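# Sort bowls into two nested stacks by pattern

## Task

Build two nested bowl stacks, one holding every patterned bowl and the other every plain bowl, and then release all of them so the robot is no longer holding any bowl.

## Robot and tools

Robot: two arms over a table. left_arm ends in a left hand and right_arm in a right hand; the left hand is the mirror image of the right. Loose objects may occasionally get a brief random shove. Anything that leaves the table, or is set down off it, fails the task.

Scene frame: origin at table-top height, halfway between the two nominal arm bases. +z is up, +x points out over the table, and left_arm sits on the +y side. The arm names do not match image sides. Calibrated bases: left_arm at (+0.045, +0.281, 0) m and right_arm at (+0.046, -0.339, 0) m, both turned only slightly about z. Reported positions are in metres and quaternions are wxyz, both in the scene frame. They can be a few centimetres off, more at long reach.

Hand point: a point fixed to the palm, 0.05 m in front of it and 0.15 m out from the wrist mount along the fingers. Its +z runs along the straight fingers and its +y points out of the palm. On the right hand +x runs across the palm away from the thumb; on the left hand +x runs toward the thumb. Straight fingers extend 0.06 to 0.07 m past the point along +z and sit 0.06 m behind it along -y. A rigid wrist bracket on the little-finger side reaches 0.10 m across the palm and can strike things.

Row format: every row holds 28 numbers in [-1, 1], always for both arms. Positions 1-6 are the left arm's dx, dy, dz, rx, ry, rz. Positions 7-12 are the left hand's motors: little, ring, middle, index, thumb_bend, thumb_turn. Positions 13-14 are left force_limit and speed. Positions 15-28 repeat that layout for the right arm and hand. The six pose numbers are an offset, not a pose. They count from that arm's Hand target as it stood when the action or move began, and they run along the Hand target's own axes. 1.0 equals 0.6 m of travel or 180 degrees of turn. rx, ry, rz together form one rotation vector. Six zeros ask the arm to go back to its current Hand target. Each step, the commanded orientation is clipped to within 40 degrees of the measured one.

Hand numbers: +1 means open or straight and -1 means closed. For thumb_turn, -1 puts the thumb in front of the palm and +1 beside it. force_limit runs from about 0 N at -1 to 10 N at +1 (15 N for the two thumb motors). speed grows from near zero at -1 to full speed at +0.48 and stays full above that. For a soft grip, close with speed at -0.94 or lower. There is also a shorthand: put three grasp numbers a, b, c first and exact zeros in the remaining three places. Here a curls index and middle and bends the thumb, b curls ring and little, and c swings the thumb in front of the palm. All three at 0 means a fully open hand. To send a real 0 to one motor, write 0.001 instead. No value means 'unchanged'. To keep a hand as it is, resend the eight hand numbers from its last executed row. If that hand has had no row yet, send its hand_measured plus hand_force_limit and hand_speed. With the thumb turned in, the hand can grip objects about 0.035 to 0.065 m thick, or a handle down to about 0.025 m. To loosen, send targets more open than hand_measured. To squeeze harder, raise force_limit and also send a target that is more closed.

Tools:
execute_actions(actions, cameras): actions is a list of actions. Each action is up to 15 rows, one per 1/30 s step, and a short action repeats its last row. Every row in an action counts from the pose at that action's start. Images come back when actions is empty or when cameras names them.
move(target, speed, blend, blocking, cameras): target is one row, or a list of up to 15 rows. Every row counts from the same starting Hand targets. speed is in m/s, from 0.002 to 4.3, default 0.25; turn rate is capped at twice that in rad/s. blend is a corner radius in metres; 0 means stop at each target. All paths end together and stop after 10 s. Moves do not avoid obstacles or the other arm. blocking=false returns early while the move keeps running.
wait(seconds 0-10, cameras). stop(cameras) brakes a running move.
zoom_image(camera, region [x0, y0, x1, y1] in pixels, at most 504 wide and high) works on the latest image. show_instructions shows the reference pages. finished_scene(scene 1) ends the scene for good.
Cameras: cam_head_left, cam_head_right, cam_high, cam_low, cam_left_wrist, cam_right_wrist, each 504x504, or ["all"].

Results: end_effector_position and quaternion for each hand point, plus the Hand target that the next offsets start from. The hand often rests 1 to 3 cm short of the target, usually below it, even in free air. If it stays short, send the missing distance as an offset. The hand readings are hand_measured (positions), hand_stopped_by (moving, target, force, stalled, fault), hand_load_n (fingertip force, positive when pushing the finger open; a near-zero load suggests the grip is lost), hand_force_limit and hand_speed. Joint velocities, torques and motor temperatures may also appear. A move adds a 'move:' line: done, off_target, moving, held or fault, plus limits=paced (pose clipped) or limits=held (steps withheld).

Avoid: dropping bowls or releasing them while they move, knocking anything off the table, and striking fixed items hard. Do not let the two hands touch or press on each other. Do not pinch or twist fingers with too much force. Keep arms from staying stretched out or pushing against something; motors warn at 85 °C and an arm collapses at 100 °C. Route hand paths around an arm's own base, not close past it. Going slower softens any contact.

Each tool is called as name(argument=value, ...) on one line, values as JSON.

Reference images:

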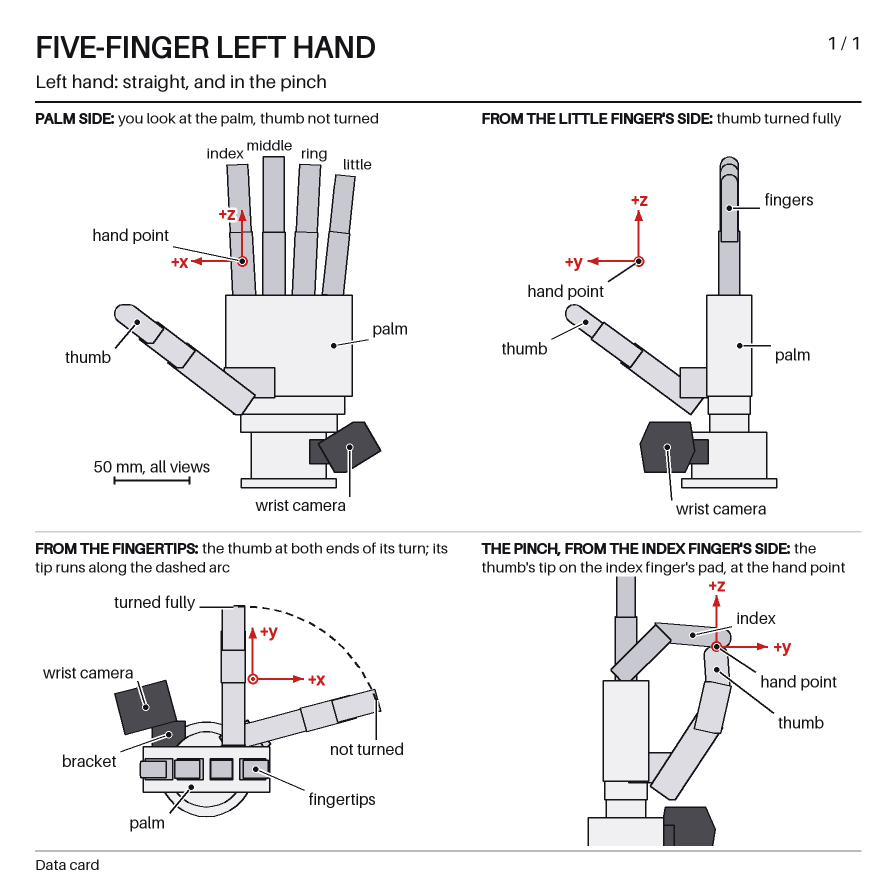

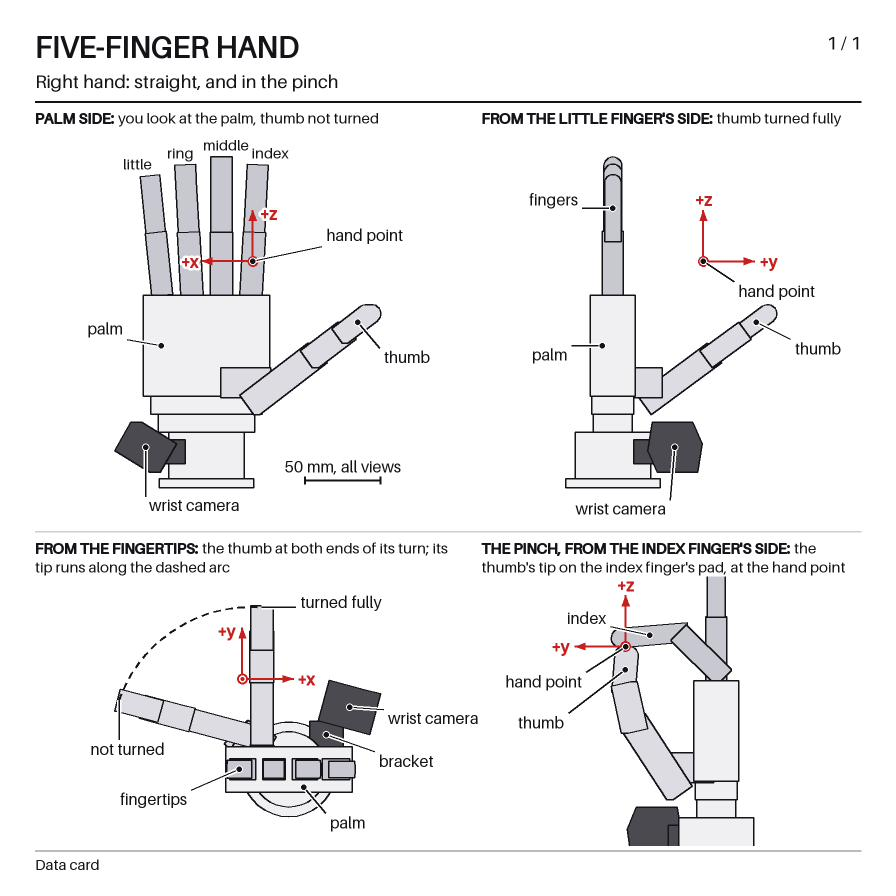

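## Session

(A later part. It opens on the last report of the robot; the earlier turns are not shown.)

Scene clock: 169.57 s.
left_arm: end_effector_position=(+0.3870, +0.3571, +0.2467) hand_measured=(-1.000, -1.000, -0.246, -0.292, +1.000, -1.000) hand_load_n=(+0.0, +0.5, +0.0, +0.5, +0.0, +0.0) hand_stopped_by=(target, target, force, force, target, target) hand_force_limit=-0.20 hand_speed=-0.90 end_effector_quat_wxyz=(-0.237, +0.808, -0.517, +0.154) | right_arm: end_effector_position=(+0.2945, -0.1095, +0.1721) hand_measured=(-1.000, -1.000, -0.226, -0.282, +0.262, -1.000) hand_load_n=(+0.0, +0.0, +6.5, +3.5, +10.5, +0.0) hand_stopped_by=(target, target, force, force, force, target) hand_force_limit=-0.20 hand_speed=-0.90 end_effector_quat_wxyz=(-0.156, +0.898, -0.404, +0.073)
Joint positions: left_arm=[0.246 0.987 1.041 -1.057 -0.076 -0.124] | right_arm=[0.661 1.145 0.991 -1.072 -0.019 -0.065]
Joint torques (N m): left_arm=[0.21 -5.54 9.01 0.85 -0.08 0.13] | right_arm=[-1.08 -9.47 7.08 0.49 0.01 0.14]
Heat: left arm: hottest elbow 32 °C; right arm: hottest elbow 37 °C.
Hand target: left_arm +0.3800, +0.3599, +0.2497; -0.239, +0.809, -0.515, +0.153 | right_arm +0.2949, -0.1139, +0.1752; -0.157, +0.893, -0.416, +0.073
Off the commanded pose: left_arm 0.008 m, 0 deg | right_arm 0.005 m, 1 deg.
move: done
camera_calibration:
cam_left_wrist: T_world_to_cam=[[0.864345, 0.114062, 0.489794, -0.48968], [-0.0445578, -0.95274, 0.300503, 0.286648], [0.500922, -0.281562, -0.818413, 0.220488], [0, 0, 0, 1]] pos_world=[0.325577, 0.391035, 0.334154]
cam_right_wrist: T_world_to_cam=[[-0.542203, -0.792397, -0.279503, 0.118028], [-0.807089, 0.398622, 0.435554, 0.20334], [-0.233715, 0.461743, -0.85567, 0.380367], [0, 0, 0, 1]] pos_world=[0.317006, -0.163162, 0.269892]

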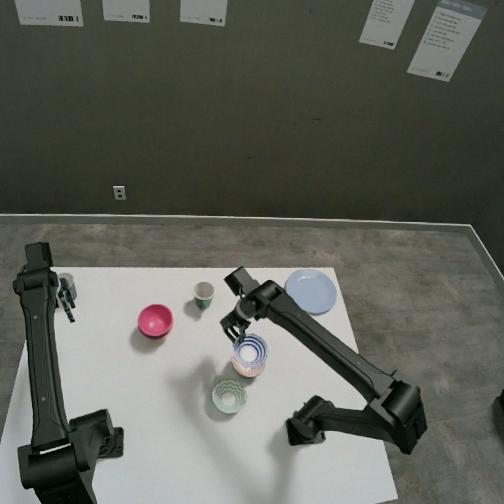

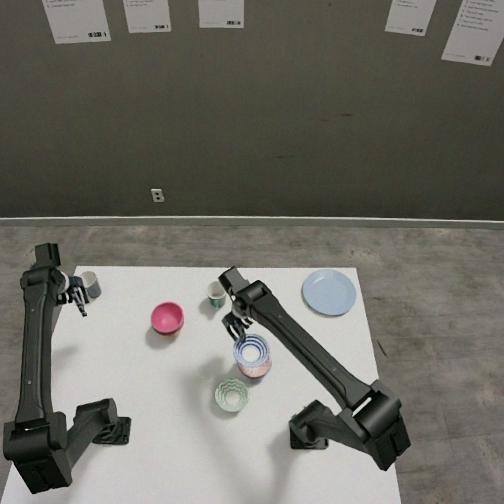

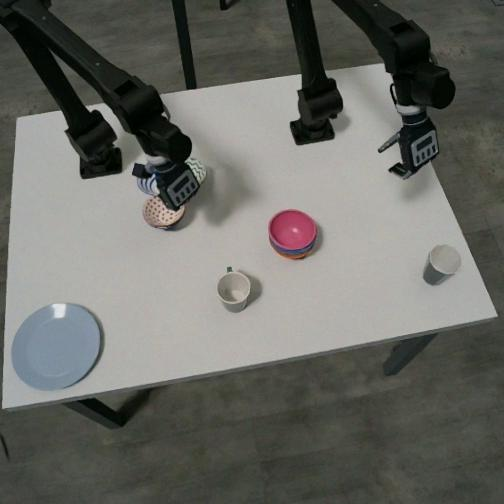

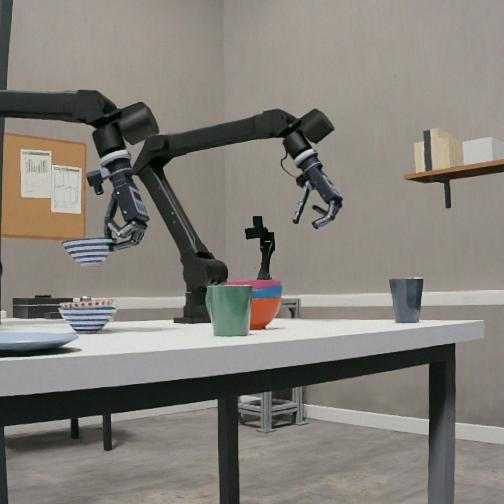

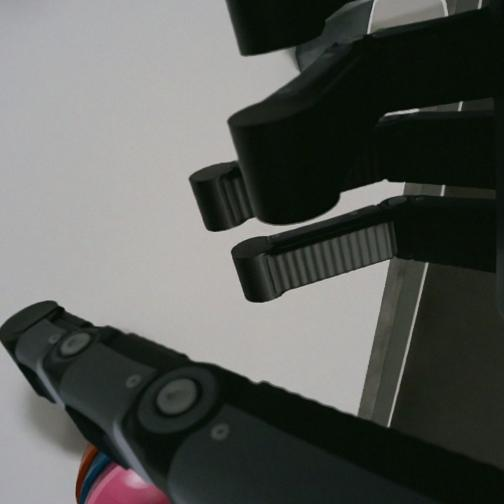

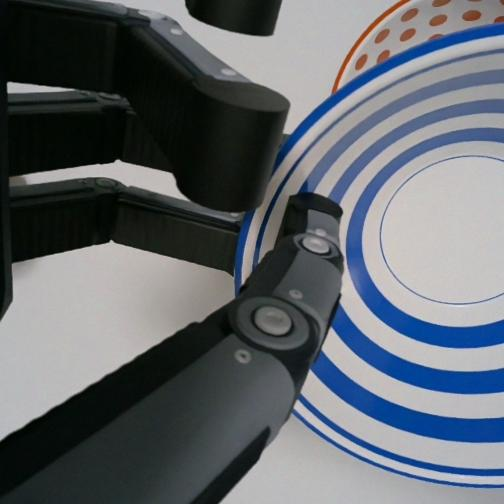

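move(target=[0,0,0,0,0,0, -1,-1,-0.35,-0.4,1.0,-1,-0.2,-0.9, 0.0215,0.0375,0.114,0,0,0, -1,-1,-0.35,-0.4,0.05,-1,-0.2,-0.9], cameras=["cam_low","cam_head_left","cam_head_right","cam_high"], speed=0.1)

zoom_image(camera="cam_low", region=[40, 200, 200, 350])

zoom_image(camera="cam_head_left", region=[190, 290, 310, 410])

zoom_image(camera="cam_head_right", region=[200, 290, 320, 410])

zoom_image(camera="cam_high", region=[110, 130, 230, 250])

Scene clock: 173.20 s.
left_arm: end_effector_position=(+0.3869, +0.3571, +0.2466) hand_measured=(-1.000, -1.000, -0.246, -0.292, +1.000, -1.000) hand_load_n=(+0.0, +0.0, +0.0, +0.0, +0.0, +0.0) hand_stopped_by=(target, target, force, force, target, target) hand_force_limit=-0.20 hand_speed=-0.90 end_effector_quat_wxyz=(-0.237, +0.808, -0.517, +0.154) | right_arm: end_effector_position=(+0.2992, -0.1200, +0.1048) hand_measured=(-1.000, -1.000, -0.226, -0.282, +0.262, -1.000) hand_load_n=(+0.0, +0.0, +6.5, +3.5, +10.5, +0.0) hand_stopped_by=(target, target, force, force, force, target) hand_force_limit=-0.20 hand_speed=-0.90 end_effector_quat_wxyz=(-0.154, +0.894, -0.416, +0.071)
Joint positions: left_arm=[0.246 0.987 1.041 -1.057 -0.076 -0.123] | right_arm=[0.624 1.188 0.842 -0.884 -0.029 -0.076]
Joint torques (N m): left_arm=[0.09 -5.6 9.03 0.84 -0.08 0.13] | right_arm=[-1.14 -8.18 6.82 1.29 -0.14 -0.15]
Heat: left arm: hottest elbow 32 °C; right arm: hottest elbow 37 °C.
Hand target: left_arm +0.3799, +0.3599, +0.2497; -0.240, +0.809, -0.515, +0.153 | right_arm +0.3049, -0.1224, +0.1031; -0.157, +0.893, -0.416, +0.073
Off the commanded pose: left_arm 0.008 m, 0 deg | right_arm 0.006 m, 0 deg.
move: done
Images, in order (width x height): cam_head_left 504x504, cam_head_right 504x504, cam_high 504x504, cam_low 504x504.

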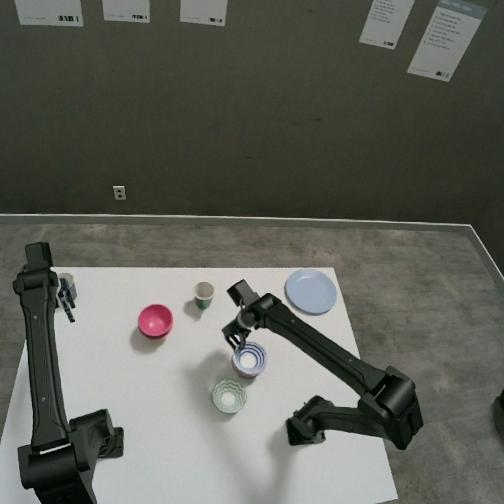

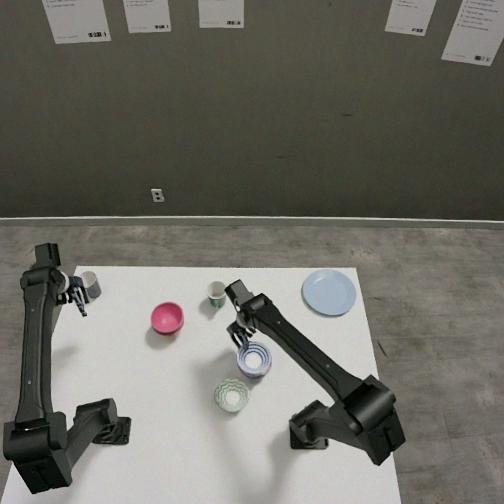

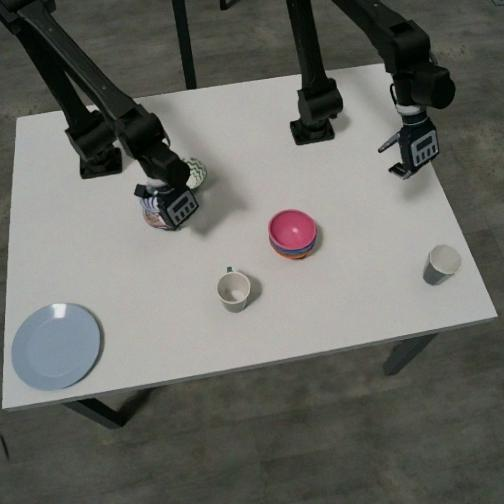

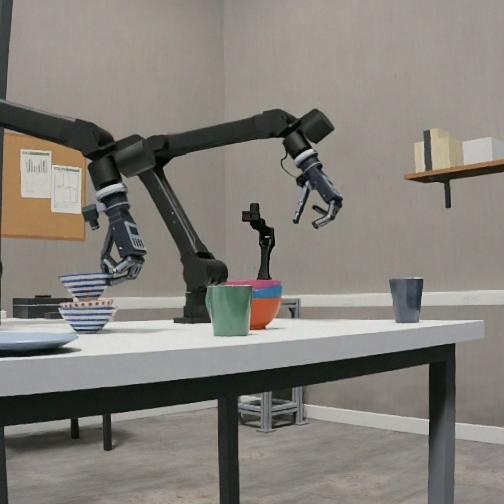

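Scaled by 3.150 from the camera's 504x504 image, which has a finer 720x720 frame.

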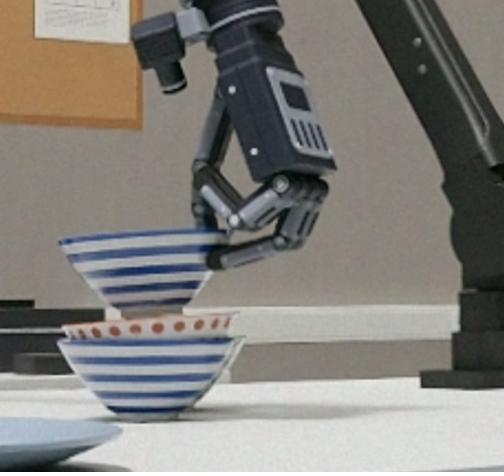

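Scaled by 4.200 from the camera's 504x504 image, which has a finer 720x720 frame.

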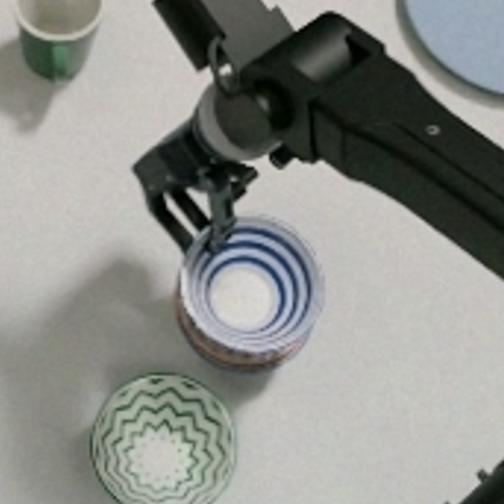

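Scaled by 4.200 from the camera's 504x504 image, which has a finer 720x720 frame.

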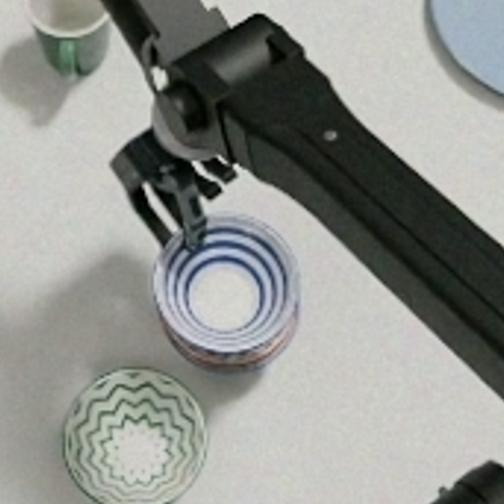

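Scaled by 4.200 from the camera's 504x504 image, which has a finer 720x720 frame.

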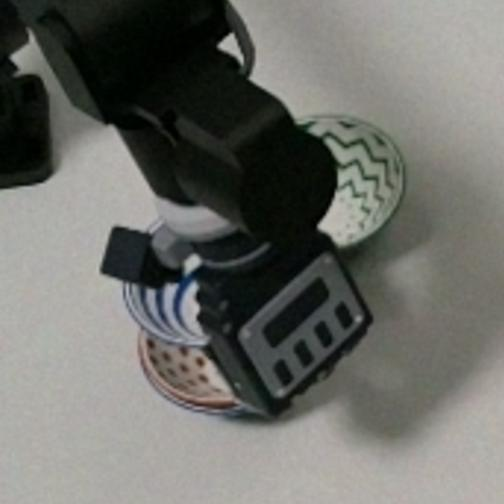

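move(target=[0,0,0,0,0,0, -1,-1,-0.35,-0.4,1.0,-1,-0.2,-0.9, 0.0100,0.0112,0.035,0,0,0, -1,-1,-0.35,-0.4,0.05,-1,-0.2,-0.9], cameras=["cam_low","cam_head_left"], speed=0.08)

zoom_image(camera="cam_low", region=[40, 200, 200, 350])

zoom_image(camera="cam_head_left", region=[190, 290, 310, 410])

Scene clock: 174.77 s.
left_arm: end_effector_position=(+0.3869, +0.3571, +0.2466) hand_measured=(-1.000, -1.000, -0.246, -0.292, +1.000, -1.000) hand_load_n=(+0.0, +0.5, +0.5, +0.0, +0.0, +0.0) hand_stopped_by=(target, target, force, force, target, target) hand_force_limit=-0.20 hand_speed=-0.90 end_effector_quat_wxyz=(-0.237, +0.808, -0.517, +0.154) | right_arm: end_effector_position=(+0.3042, -0.1235, +0.0837) hand_measured=(-1.000, -1.000, -0.226, -0.282, +0.262, -1.000) hand_load_n=(+0.0, +0.0, +6.5, +3.5, +10.5, +0.0) hand_stopped_by=(target, target, force, force, force, target) hand_force_limit=-0.20 hand_speed=-0.90 end_effector_quat_wxyz=(-0.156, +0.893, -0.415, +0.072)
Joint positions: left_arm=[0.246 0.987 1.041 -1.057 -0.076 -0.123] | right_arm=[0.606 1.216 0.805 -0.817 -0.035 -0.093]
Joint torques (N m): left_arm=[0.15 -5.54 9.05 0.83 -0.08 0.11] | right_arm=[-1.2 -8.29 6.6 1.24 -0.16 -0.1]
Heat: left arm: hottest elbow 32 °C; right arm: hottest elbow 37 °C.
Hand target: left_arm +0.3799, +0.3599, +0.2497; -0.240, +0.809, -0.515, +0.153 | right_arm +0.3094, -0.1264, +0.0812; -0.157, +0.893, -0.416, +0.073
Off the commanded pose: left_arm 0.008 m, 0 deg | right_arm 0.007 m, 0 deg.
move: done
Images, in order (width x height): cam_head_left 504x504, cam_low 504x504.

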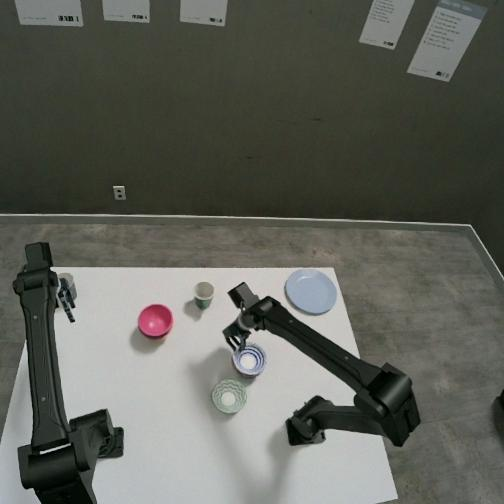

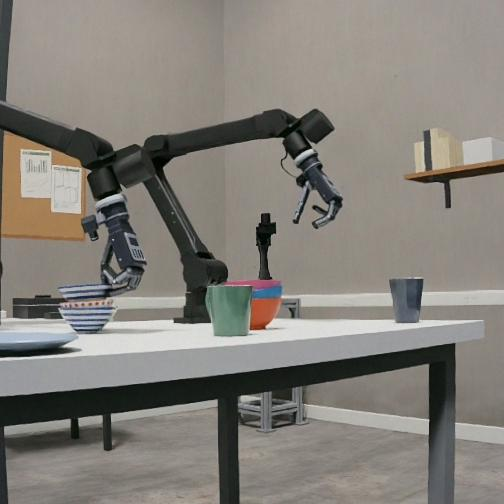

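Scaled by 3.150 from the camera's 504x504 image, which has a finer 720x720 frame.

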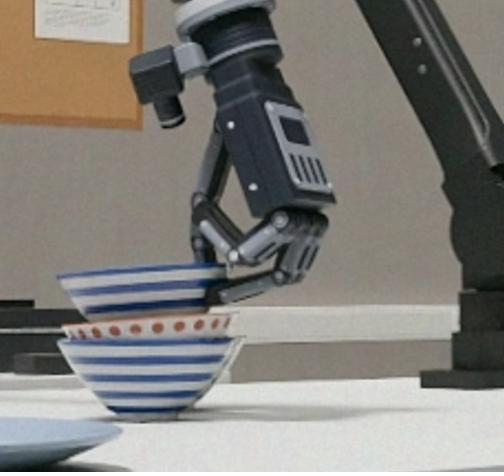

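Scaled by 4.200 from the camera's 504x504 image, which has a finer 720x720 frame.

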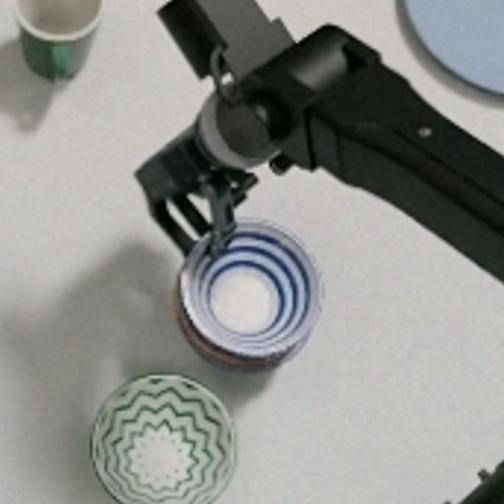

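move(target=[[0,0,0,0,0,0, -1,-1,-0.35,-0.4,1.0,-1,-0.2,-0.9, 0,0,0,0,0,0, -1,-1,-0.35,-0.4,1.0,-1,-0.2,-0.88],[0,0,0,0,0,0, -1,-1,-0.35,-0.4,1.0,-1,-0.2,-0.9, -0.0093,-0.0887,-0.0342,0,0,0, -1,-1,-0.35,-0.4,1.0,-1,-0.2,-0.88],[0,0,0,0,0,0, -1,-1,-0.35,-0.4,1.0,-1,-0.2,-0.9, -0.0093,-0.1152,-0.1067,0,0,0, -1,-1,-0.35,-0.4,1.0,-1,-0.2,-0.88],[0,0,0,0,0,0, -1,-1,-0.35,-0.4,1.0,-1,-0.2,-0.9, -0.014,-0.0062,-0.0933,0.0278,0,0, -1,-1,-0.35,-0.4,1.0,-1,-0.2,-0.88]], cameras=["cam_low","cam_head_left","cam_right_wrist"], speed=[0.05,0.05,0.12,0.1], blend=[0.0,0.008,0.008,0])

zoom_image(camera="cam_low", region=[40, 200, 200, 350])

zoom_image(camera="cam_head_left", region=[190, 290, 310, 410])

Scene clock: 183.40 s.
left_arm: end_effector_position=(+0.3869, +0.3571, +0.2466) hand_measured=(-1.000, -1.000, -0.246, -0.292, +1.000, -1.000) hand_load_n=(+0.0, +0.0, +0.0, +0.0, +0.0, +0.0) hand_stopped_by=(target, target, force, force, target, target) hand_force_limit=-0.20 hand_speed=-0.90 end_effector_quat_wxyz=(-0.237, +0.808, -0.517, +0.154) | right_arm: end_effector_position=(+0.2917, -0.1311, +0.1334) hand_measured=(-1.000, -1.000, -0.226, -0.282, +1.000, -1.000) hand_load_n=(+0.5, +0.0, +0.5, +0.0, +0.0, +0.0) hand_stopped_by=(target, target, force, force, target, target) hand_force_limit=-0.20 hand_speed=-0.88 end_effector_quat_wxyz=(-0.186, +0.887, -0.412, +0.088)
Joint positions: left_arm=[0.246 0.987 1.041 -1.057 -0.076 -0.123] | right_arm=[0.606 1.07 0.826 -0.914 -0.038 -0.091]
Joint torques (N m): left_arm=[0.32 -5.71 9.02 0.85 -0.07 0.13] | right_arm=[-0.21 -8.47 6.57 1.5 -0.12 0.05]
Heat: left arm: hottest elbow 31 °C; right arm: hottest elbow 36 °C.
Hand target: left_arm +0.3799, +0.3599, +0.2497; -0.240, +0.809, -0.515, +0.153 | right_arm +0.2919, -0.1300, +0.1350; -0.196, +0.885, -0.412, +0.091
Off the commanded pose: left_arm 0.008 m, 0 deg | right_arm 0.002 m, 1 deg.
move: done
camera_calibration:
cam_right_wrist: T_world_to_cam=[[-0.544467, -0.765009, -0.343972, 0.101423], [-0.819458, 0.397621, 0.412778, 0.233107], [-0.179008, 0.506615, -0.843384, 0.344854], [0, 0, 0, 1]] pos_world=[0.307975, -0.189807, 0.22951]
Images, in order (width x height): cam_head_left 504x504, cam_low 504x504, cam_right_wrist 504x504.

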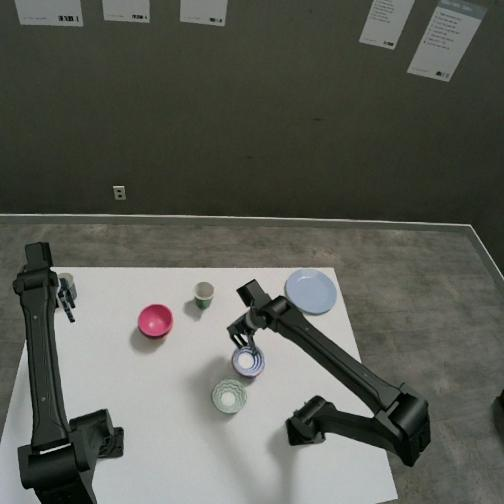

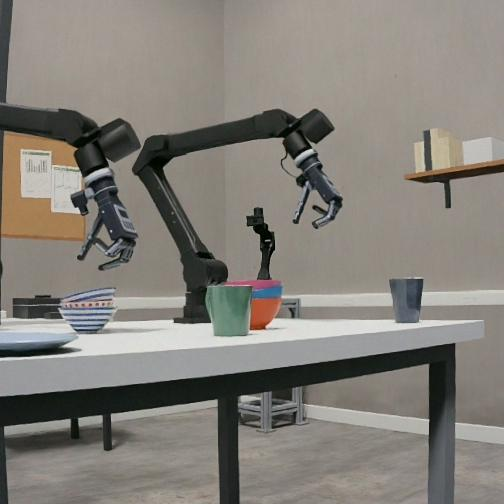

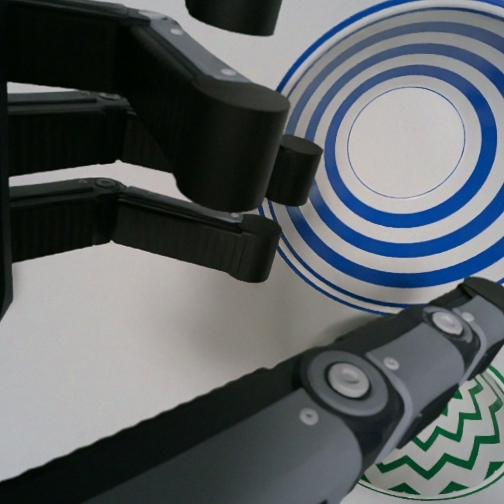

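Scaled by 3.150 from the camera's 504x504 image, which has a finer 720x720 frame.

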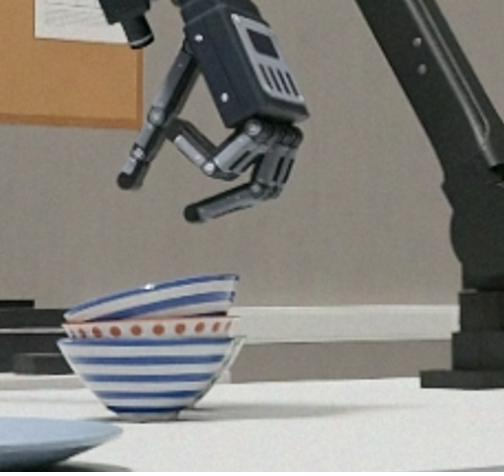

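Scaled by 4.200 from the camera's 504x504 image, which has a finer 720x720 frame.

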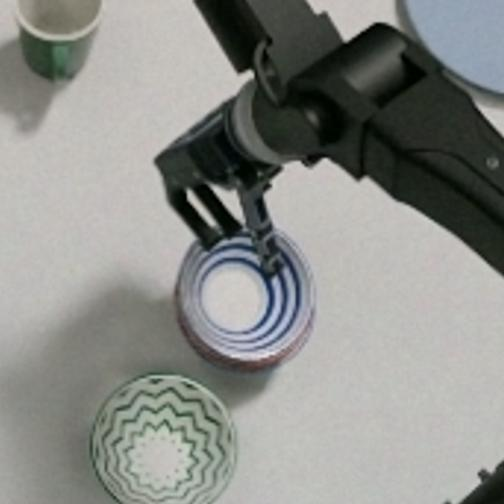

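move(target=[0,0,0,0,0,0, -1,-1,-0.35,-0.4,1.0,-1,-0.2,-0.9, 0,0.0366,0.0785,0,0,0, -1,-1,-0.35,-0.4,1.0,-1,-0.2,-0.88], cameras=["cam_low","cam_head_left"], speed=0.06)

zoom_image(camera="cam_low", region=[40, 200, 200, 350])

Scene clock: 185.33 s.
left_arm: end_effector_position=(+0.3869, +0.3571, +0.2466) hand_measured=(-1.000, -1.000, -0.246, -0.292, +1.000, -1.000) hand_load_n=(+0.0, +0.5, +0.0, +0.0, +0.0, +0.0) hand_stopped_by=(target, target, force, force, target, target) hand_force_limit=-0.20 hand_speed=-0.90 end_effector_quat_wxyz=(-0.237, +0.808, -0.517, +0.154) | right_arm: end_effector_position=(+0.2917, -0.1312, +0.0884) hand_measured=(-1.000, -1.000, -0.226, -0.282, +1.000, -1.000) hand_load_n=(+0.0, +0.0, +0.0, +0.0, +0.0, +0.0) hand_stopped_by=(target, target, force, force, target, target) hand_force_limit=-0.20 hand_speed=-0.88 end_effector_quat_wxyz=(-0.197, +0.885, -0.411, +0.094)
Joint positions: left_arm=[0.246 0.987 1.041 -1.057 -0.076 -0.123] | right_arm=[0.606 1.095 0.716 -0.754 -0.038 -0.091]
Joint torques (N m): left_arm=[0.26 -5.66 8.98 0.83 -0.09 0.13] | right_arm=[-0.15 -6.3 6.46 1.59 -0.12 0.04]
Heat: left arm: hottest elbow 31 °C; right arm: hottest elbow 36 °C.
Hand target: left_arm +0.3799, +0.3599, +0.2497; -0.240, +0.809, -0.515, +0.153 | right_arm +0.2920, -0.1301, +0.0831; -0.196, +0.885, -0.412, +0.091
Off the commanded pose: left_arm 0.008 m, 0 deg | right_arm 0.006 m, 0 deg.
move: done
Images, in order (width x height): cam_head_left 504x504, cam_low 504x504.

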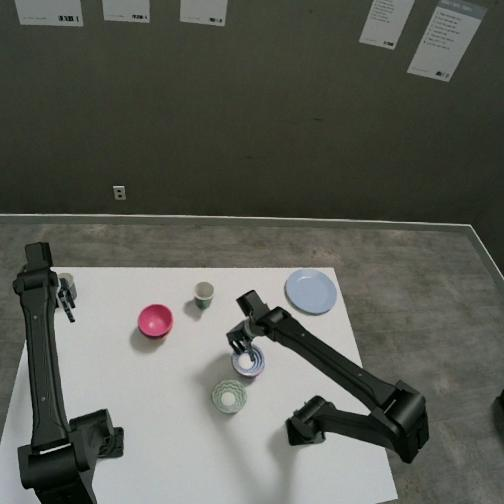

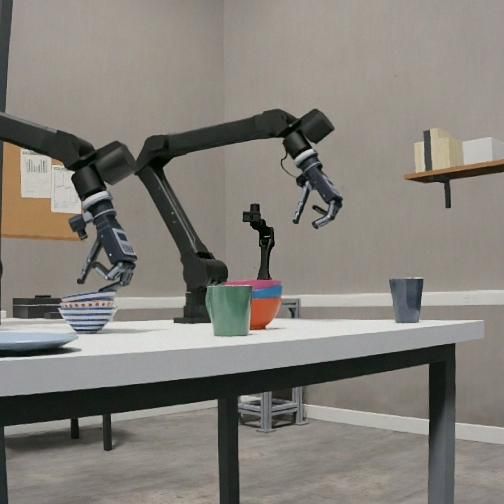

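Scaled by 3.150 from the camera's 504x504 image, which has a finer 720x720 frame.

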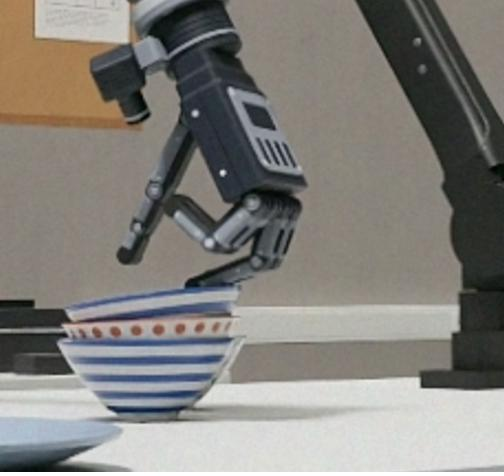

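move(target=[0,0,0,0,0,0,-1,-1,-0.35,-0.4,1.0,-1,-0.2,-0.9,0,0.00704,0.0151,0,0,0,-1,-1,-0.35,-0.4,1.0,-1,-0.2,-0.88], speed=0.05, cameras=["cam_low","cam_head_left"])

Scene clock: 189.93 s.
left_arm: end_effector_position=(+0.3869, +0.3571, +0.2466) hand_measured=(-1.000, -1.000, -0.246, -0.292, +1.000, -1.000) hand_load_n=(+0.0, +0.0, +0.0, +0.0, +0.0, +0.5) hand_stopped_by=(target, target, force, force, target, target) hand_force_limit=-0.20 hand_speed=-0.90 end_effector_quat_wxyz=(-0.237, +0.808, -0.517, +0.154) | right_arm: end_effector_position=(+0.2924, -0.1306, +0.0806) hand_measured=(-1.000, -1.000, -0.226, -0.282, +1.000, -1.000) hand_load_n=(+0.0, +0.0, -0.5, +0.0, +0.0, +0.0) hand_stopped_by=(target, target, force, force, target, target) hand_force_limit=-0.20 hand_speed=-0.88 end_effector_quat_wxyz=(-0.199, +0.885, -0.411, +0.095)
Joint positions: left_arm=[0.246 0.987 1.041 -1.057 -0.076 -0.123] | right_arm=[0.606 1.104 0.699 -0.723 -0.038 -0.091]
Joint torques (N m): left_arm=[0.26 -5.71 9.02 0.81 -0.08 0.13] | right_arm=[-0.15 -5.95 6.19 1.78 -0.11 0.05]
Heat: left arm: hottest elbow 31 °C; right arm: hottest elbow 36 °C.
Hand target: left_arm +0.3799, +0.3599, +0.2497; -0.240, +0.809, -0.515, +0.153 | right_arm +0.2920, -0.1301, +0.0731; -0.196, +0.885, -0.412, +0.091
Off the commanded pose: left_arm 0.008 m, 0 deg | right_arm 0.008 m, 1 deg.
move: done
Images, in order (width x height): cam_head_left 504x504, cam_low 504x504.

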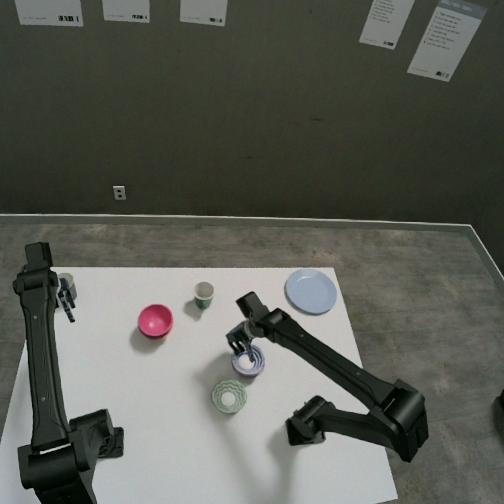

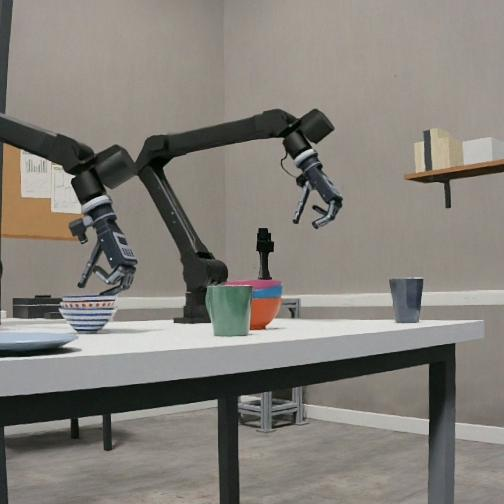

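zoom_image(camera="cam_low", region=[40, 230, 160, 350])

zoom_image(camera="cam_head_left", region=[190, 310, 310, 430])

Scaled by 4.200 from the camera's 504x504 image, which has a finer 720x720 frame.

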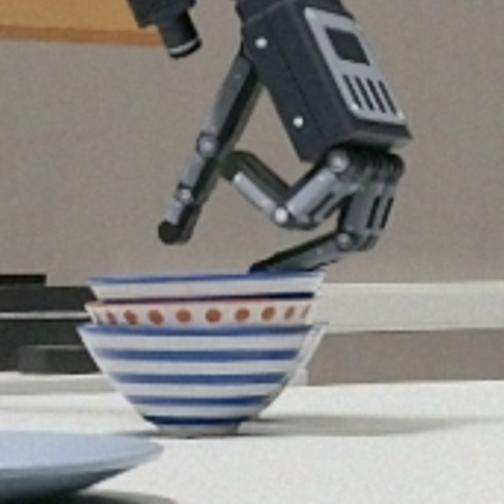

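Scaled by 4.200 from the camera's 504x504 image, which has a finer 720x720 frame.

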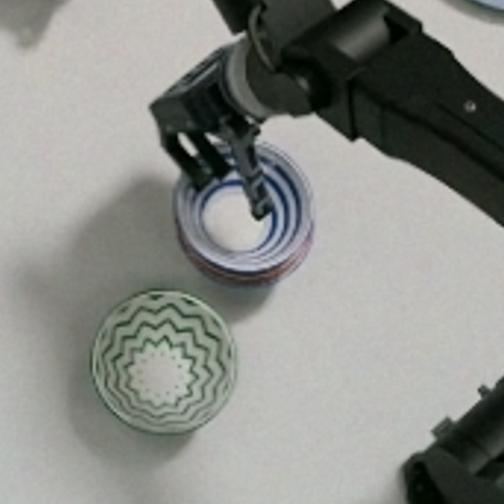

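move(target=[[0,0,0,0,0,0,-1,-1,-0.35,-0.4,1.0,-1,-0.2,-0.9,0,-0.0845,-0.1813,0,0,0,-1,-1,-0.35,-0.4,1.0,-1,-0.2,-0.88],[0,0,0,0,0,0,-1,-1,-0.35,-0.4,1.0,-1,-0.2,-0.9,-0.2338,-0.0053,-0.1941,0.0438,-0.0673,-0.1216,-1,-1,-0.35,-0.4,1.0,-1,-0.2,-0.88]], speed=[0.12,0.2], blend=[0.03,0], cameras=["cam_head_left","cam_right_wrist"])

Scene clock: 194.40 s.
left_arm: end_effector_position=(+0.3869, +0.3571, +0.2466) hand_measured=(-1.000, -1.000, -0.246, -0.292, +1.000, -1.000) hand_load_n=(+0.0, +0.0, +0.0, +0.0, +0.0, +0.0) hand_stopped_by=(target, target, force, force, target, target) hand_force_limit=-0.20 hand_speed=-0.90 end_effector_quat_wxyz=(-0.237, +0.808, -0.517, +0.154) | right_arm: end_effector_position=(+0.1698, -0.0557, +0.1786) hand_measured=(-1.000, -1.000, -0.226, -0.282, +1.000, -1.000) hand_load_n=(+0.0, +0.0, +0.0, +0.0, +0.0, +0.0) hand_stopped_by=(target, target, force, force, target, target) hand_force_limit=-0.20 hand_speed=-0.88 end_effector_quat_wxyz=(-0.267, +0.939, -0.207, +0.061)
Joint positions: left_arm=[0.246 0.987 1.041 -1.057 -0.076 -0.123] | right_arm=[1.053 0.898 0.818 -0.936 -0.043 -0.075]
Joint torques (N m): left_arm=[0.26 -5.54 9.02 0.84 -0.09 0.11] | right_arm=[0.67 -6.3 6.94 1.91 0.08 0.18]
Heat: left arm: hottest elbow 31 °C; right arm: hottest elbow 36 °C.
Hand target: left_arm +0.3799, +0.3599, +0.2497; -0.240, +0.809, -0.515, +0.153 | right_arm +0.1664, -0.0524, +0.1800; -0.277, +0.936, -0.207, +0.061
Off the commanded pose: left_arm 0.008 m, 0 deg | right_arm 0.005 m, 1 deg.
move: done
camera_calibration:
cam_right_wrist: T_world_to_cam=[[-0.14671, -0.871707, -0.467549, 0.0568404], [-0.934101, -0.0334326, 0.35544, 0.0902804], [-0.325471, 0.488885, -0.809358, 0.3407], [0, 0, 0, 1]] pos_world=[0.203558, -0.113997, 0.270235]
Images, in order (width x height): cam_head_left 504x504, cam_right_wrist 504x504.

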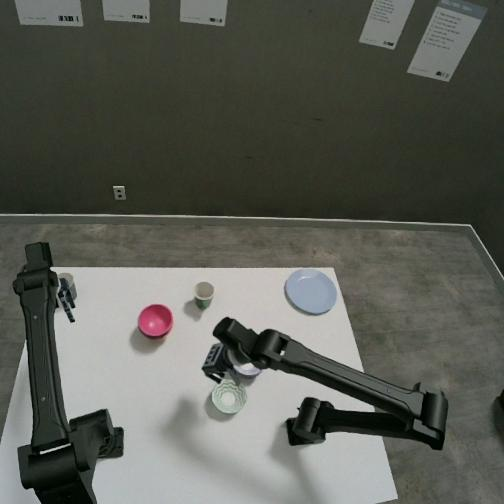

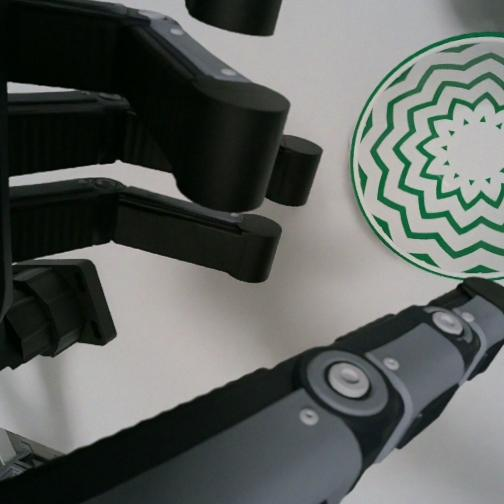

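move(target=[0,0,0,0,0,0,-1,-1,-0.35,-0.4,1.0,-1,-0.2,-0.9,0.003,0.0714,0.1126,0,0,0,-1,-1,0.2,0.2,0.5,-1,-0.5,-0.2], speed=0.15, cameras=["cam_right_wrist","cam_low","cam_head_left"])

Scene clock: 197.27 s.
left_arm: end_effector_position=(+0.3869, +0.3571, +0.2466) hand_measured=(-1.000, -1.000, -0.246, -0.292, +1.000, -1.000) hand_load_n=(+0.0, +0.0, +0.0, +0.0, +0.0, +0.0) hand_stopped_by=(target, target, force, force, target, target) hand_force_limit=-0.20 hand_speed=-0.90 end_effector_quat_wxyz=(-0.237, +0.808, -0.517, +0.154) | right_arm: end_effector_position=(+0.1700, -0.0553, +0.1040) hand_measured=(-1.000, -1.000, +0.200, +0.200, +0.500, -1.000) hand_load_n=(+0.0, +0.0, +0.0, +0.0, +0.0, +0.0) hand_stopped_by=(target, target, target, target, target, target) hand_force_limit=-0.50 hand_speed=-0.20 end_effector_quat_wxyz=(-0.277, +0.936, -0.207, +0.064)
Joint positions: left_arm=[0.246 0.987 1.041 -1.057 -0.076 -0.123] | right_arm=[1.053 0.93 0.63 -0.697 -0.043 -0.075]
Joint torques (N m): left_arm=[0.21 -5.6 9.03 0.85 -0.08 0.12] | right_arm=[0.26 -4.48 6.84 1.94 -0.04 0.1]
Heat: left arm: hottest elbow 31 °C; right arm: hottest elbow 35 °C.
Hand target: left_arm +0.3799, +0.3599, +0.2497; -0.240, +0.809, -0.515, +0.153 | right_arm +0.1684, -0.0525, +0.0999; -0.277, +0.936, -0.207, +0.061
Off the commanded pose: left_arm 0.008 m, 0 deg | right_arm 0.005 m, 0 deg.
move: done
camera_calibration:
cam_right_wrist: T_world_to_cam=[[-0.142631, -0.863165, -0.484357, 0.0238257], [-0.937539, -0.0390537, 0.34568, 0.11821], [-0.317295, 0.503409, -0.803681, 0.279039], [0, 0, 0, 1]] pos_world=[0.202762, -0.115289, 0.194936]
Images, in order (width x height): cam_head_left 504x504, cam_low 504x504, cam_right_wrist 504x504.

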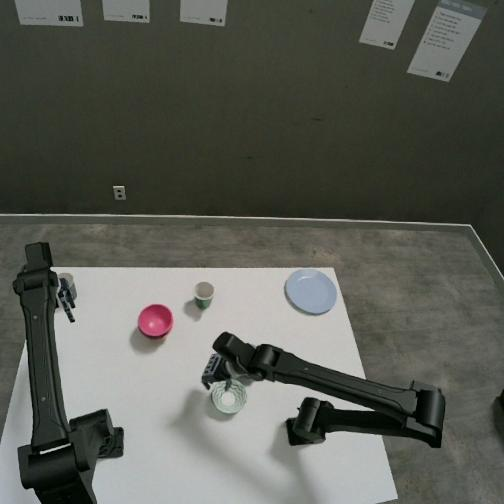

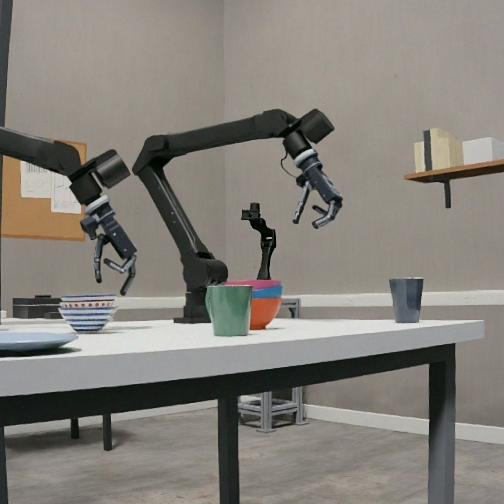

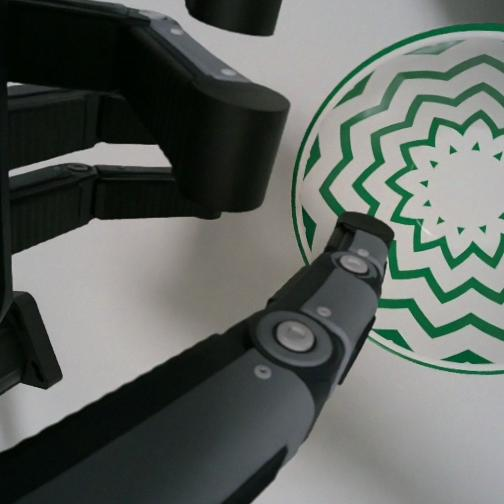

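zoom_image(camera="cam_low", region=[40, 230, 160, 350])

zoom_image(camera="cam_head_left", region=[180, 310, 300, 430])

Scaled by 4.200 from the camera's 504x504 image, which has a finer 720x720 frame.

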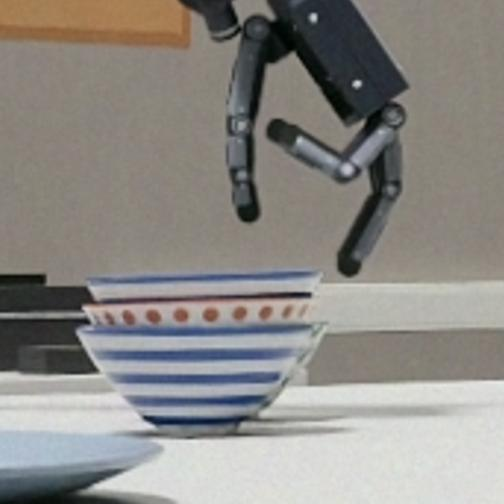

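Scaled by 4.200 from the camera's 504x504 image, which has a finer 720x720 frame.

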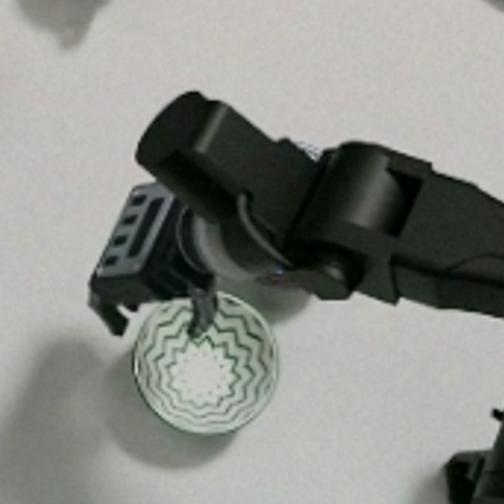

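move(target=[0,0,0,0,0,0,-1,-1,-0.35,-0.4,1.0,-1,-0.2,-0.9,-0.0007,0.0505,0.0805,0,0,0,-1,-1,0.2,0.2,0.5,-1,-0.5,-0.2], speed=0.1, cameras=["cam_right_wrist","cam_low","cam_head_left"])

Scene clock: 199.27 s.
left_arm: end_effector_position=(+0.3869, +0.3571, +0.2466) hand_measured=(-1.000, -1.000, -0.246, -0.292, +1.000, -1.000) hand_load_n=(+0.0, +0.0, -0.5, +0.0, +0.0, +0.0) hand_stopped_by=(target, target, force, force, target, target) hand_force_limit=-0.20 hand_speed=-0.90 end_effector_quat_wxyz=(-0.237, +0.808, -0.517, +0.154) | right_arm: end_effector_position=(+0.1710, -0.0535, +0.0474) hand_measured=(-1.000, -1.000, +0.200, +0.200, +0.500, -1.000) hand_load_n=(+0.5, +0.0, +0.0, +0.0, +0.0, +0.0) hand_stopped_by=(target, target, target, target, target, target) hand_force_limit=-0.50 hand_speed=-0.20 end_effector_quat_wxyz=(-0.278, +0.936, -0.207, +0.064)
Joint positions: left_arm=[0.246 0.987 1.041 -1.057 -0.076 -0.123] | right_arm=[1.053 1.02 0.519 -0.493 -0.043 -0.075]
Joint torques (N m): left_arm=[0.26 -5.66 9.02 0.79 -0.07 0.12] | right_arm=[0.38 -4.78 6.34 1.96 0 0.11]
Heat: left arm: hottest elbow 31 °C; right arm: hottest elbow 35 °C.
Hand target: left_arm +0.3799, +0.3599, +0.2497; -0.240, +0.809, -0.515, +0.153 | right_arm +0.1683, -0.0515, +0.0429; -0.277, +0.936, -0.207, +0.061
Off the commanded pose: left_arm 0.008 m, 0 deg | right_arm 0.006 m, 0 deg.
move: done
camera_calibration:
cam_right_wrist: T_world_to_cam=[[-0.142189, -0.862345, -0.485947, -0.00175523], [-0.937852, -0.0396422, 0.344765, 0.138903], [-0.31657, 0.504768, -0.803115, 0.232941], [0, 0, 0, 1]] pos_world=[0.203763, -0.113588, 0.138336]
Images, in order (width x height): cam_head_left 504x504, cam_low 504x504, cam_right_wrist 504x504.

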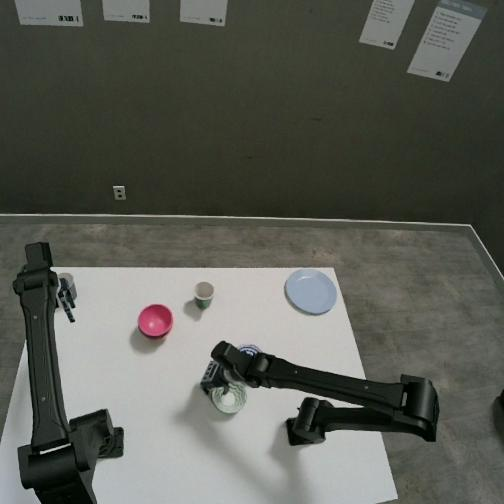

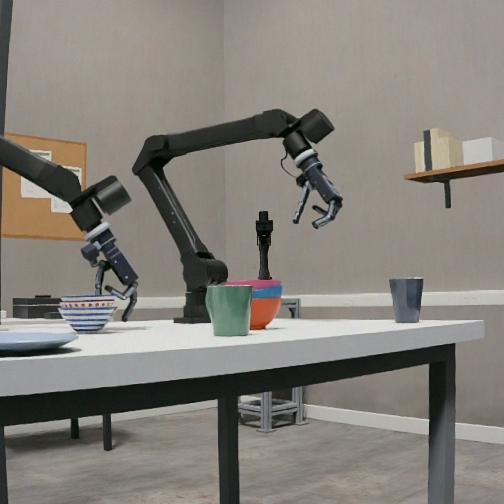

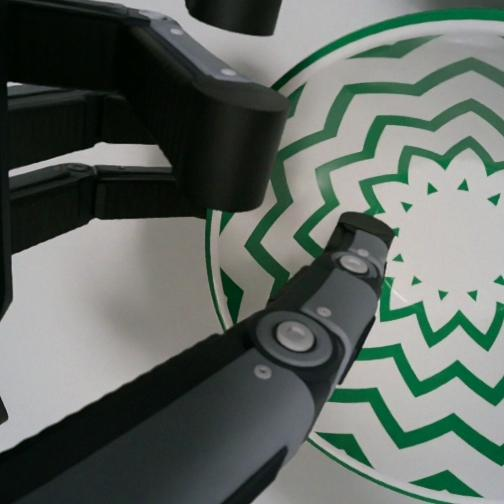

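move(target=[0,0,0,0,0,0,-1,-1,-0.35,-0.4,1.0,-1,-0.2,-0.9,0,0,0,0,0,0,-1,-1,-0.35,-0.4,0.05,-1,-0.2,-0.9], speed=0.1, cameras=["cam_right_wrist"])

Scene clock: 201.57 s.
left_arm: end_effector_position=(+0.3869, +0.3571, +0.2466) hand_measured=(-1.000, -1.000, -0.246, -0.292, +1.000, -1.000) hand_load_n=(+0.0, +0.0, +0.0, +0.0, +0.0, +0.0) hand_stopped_by=(target, target, force, force, target, target) hand_force_limit=-0.20 hand_speed=-0.90 end_effector_quat_wxyz=(-0.237, +0.808, -0.517, +0.154) | right_arm: end_effector_position=(+0.1713, -0.0530, +0.0470) hand_measured=(-1.000, -1.000, -0.226, -0.282, +0.260, -1.000) hand_load_n=(+0.0, +0.0, +5.0, +4.5, +6.5, -2.0) hand_stopped_by=(target, target, force, force, force, target) hand_force_limit=-0.20 hand_speed=-0.90 end_effector_quat_wxyz=(-0.278, +0.936, -0.207, +0.064)
Joint positions: left_arm=[0.246 0.987 1.041 -1.057 -0.076 -0.123] | right_arm=[1.053 1.022 0.519 -0.49 -0.043 -0.075]
Joint torques (N m): left_arm=[0.44 -5.71 9.02 0.87 -0.1 0.13] | right_arm=[0.44 -5.19 6.32 1.78 0 0.11]
Heat: left arm: hottest elbow 31 °C; right arm: hottest elbow 35 °C.
Hand target: left_arm +0.3799, +0.3599, +0.2497; -0.240, +0.809, -0.515, +0.153 | right_arm +0.1683, -0.0515, +0.0429; -0.277, +0.936, -0.207, +0.061
Off the commanded pose: left_arm 0.008 m, 0 deg | right_arm 0.005 m, 0 deg.
move: done
camera_calibration:
cam_right_wrist: T_world_to_cam=[[-0.142013, -0.862041, -0.486537, -0.00144452], [-0.937979, -0.0398534, 0.344394, 0.13943], [-0.316271, 0.505269, -0.802917, 0.23235], [0, 0, 0, 1]] pos_world=[0.204063, -0.113088, 0.137836]
Images, in order (width x height): cam_right_wrist 504x504.

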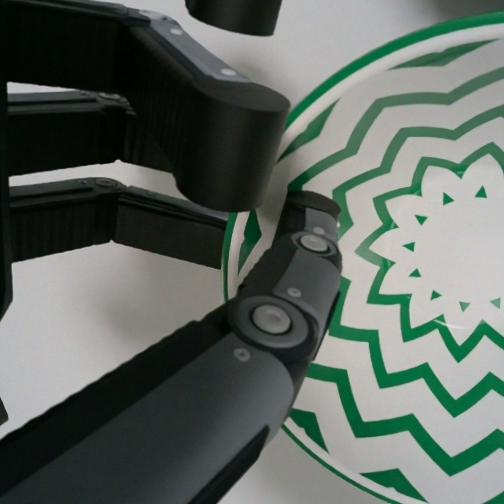

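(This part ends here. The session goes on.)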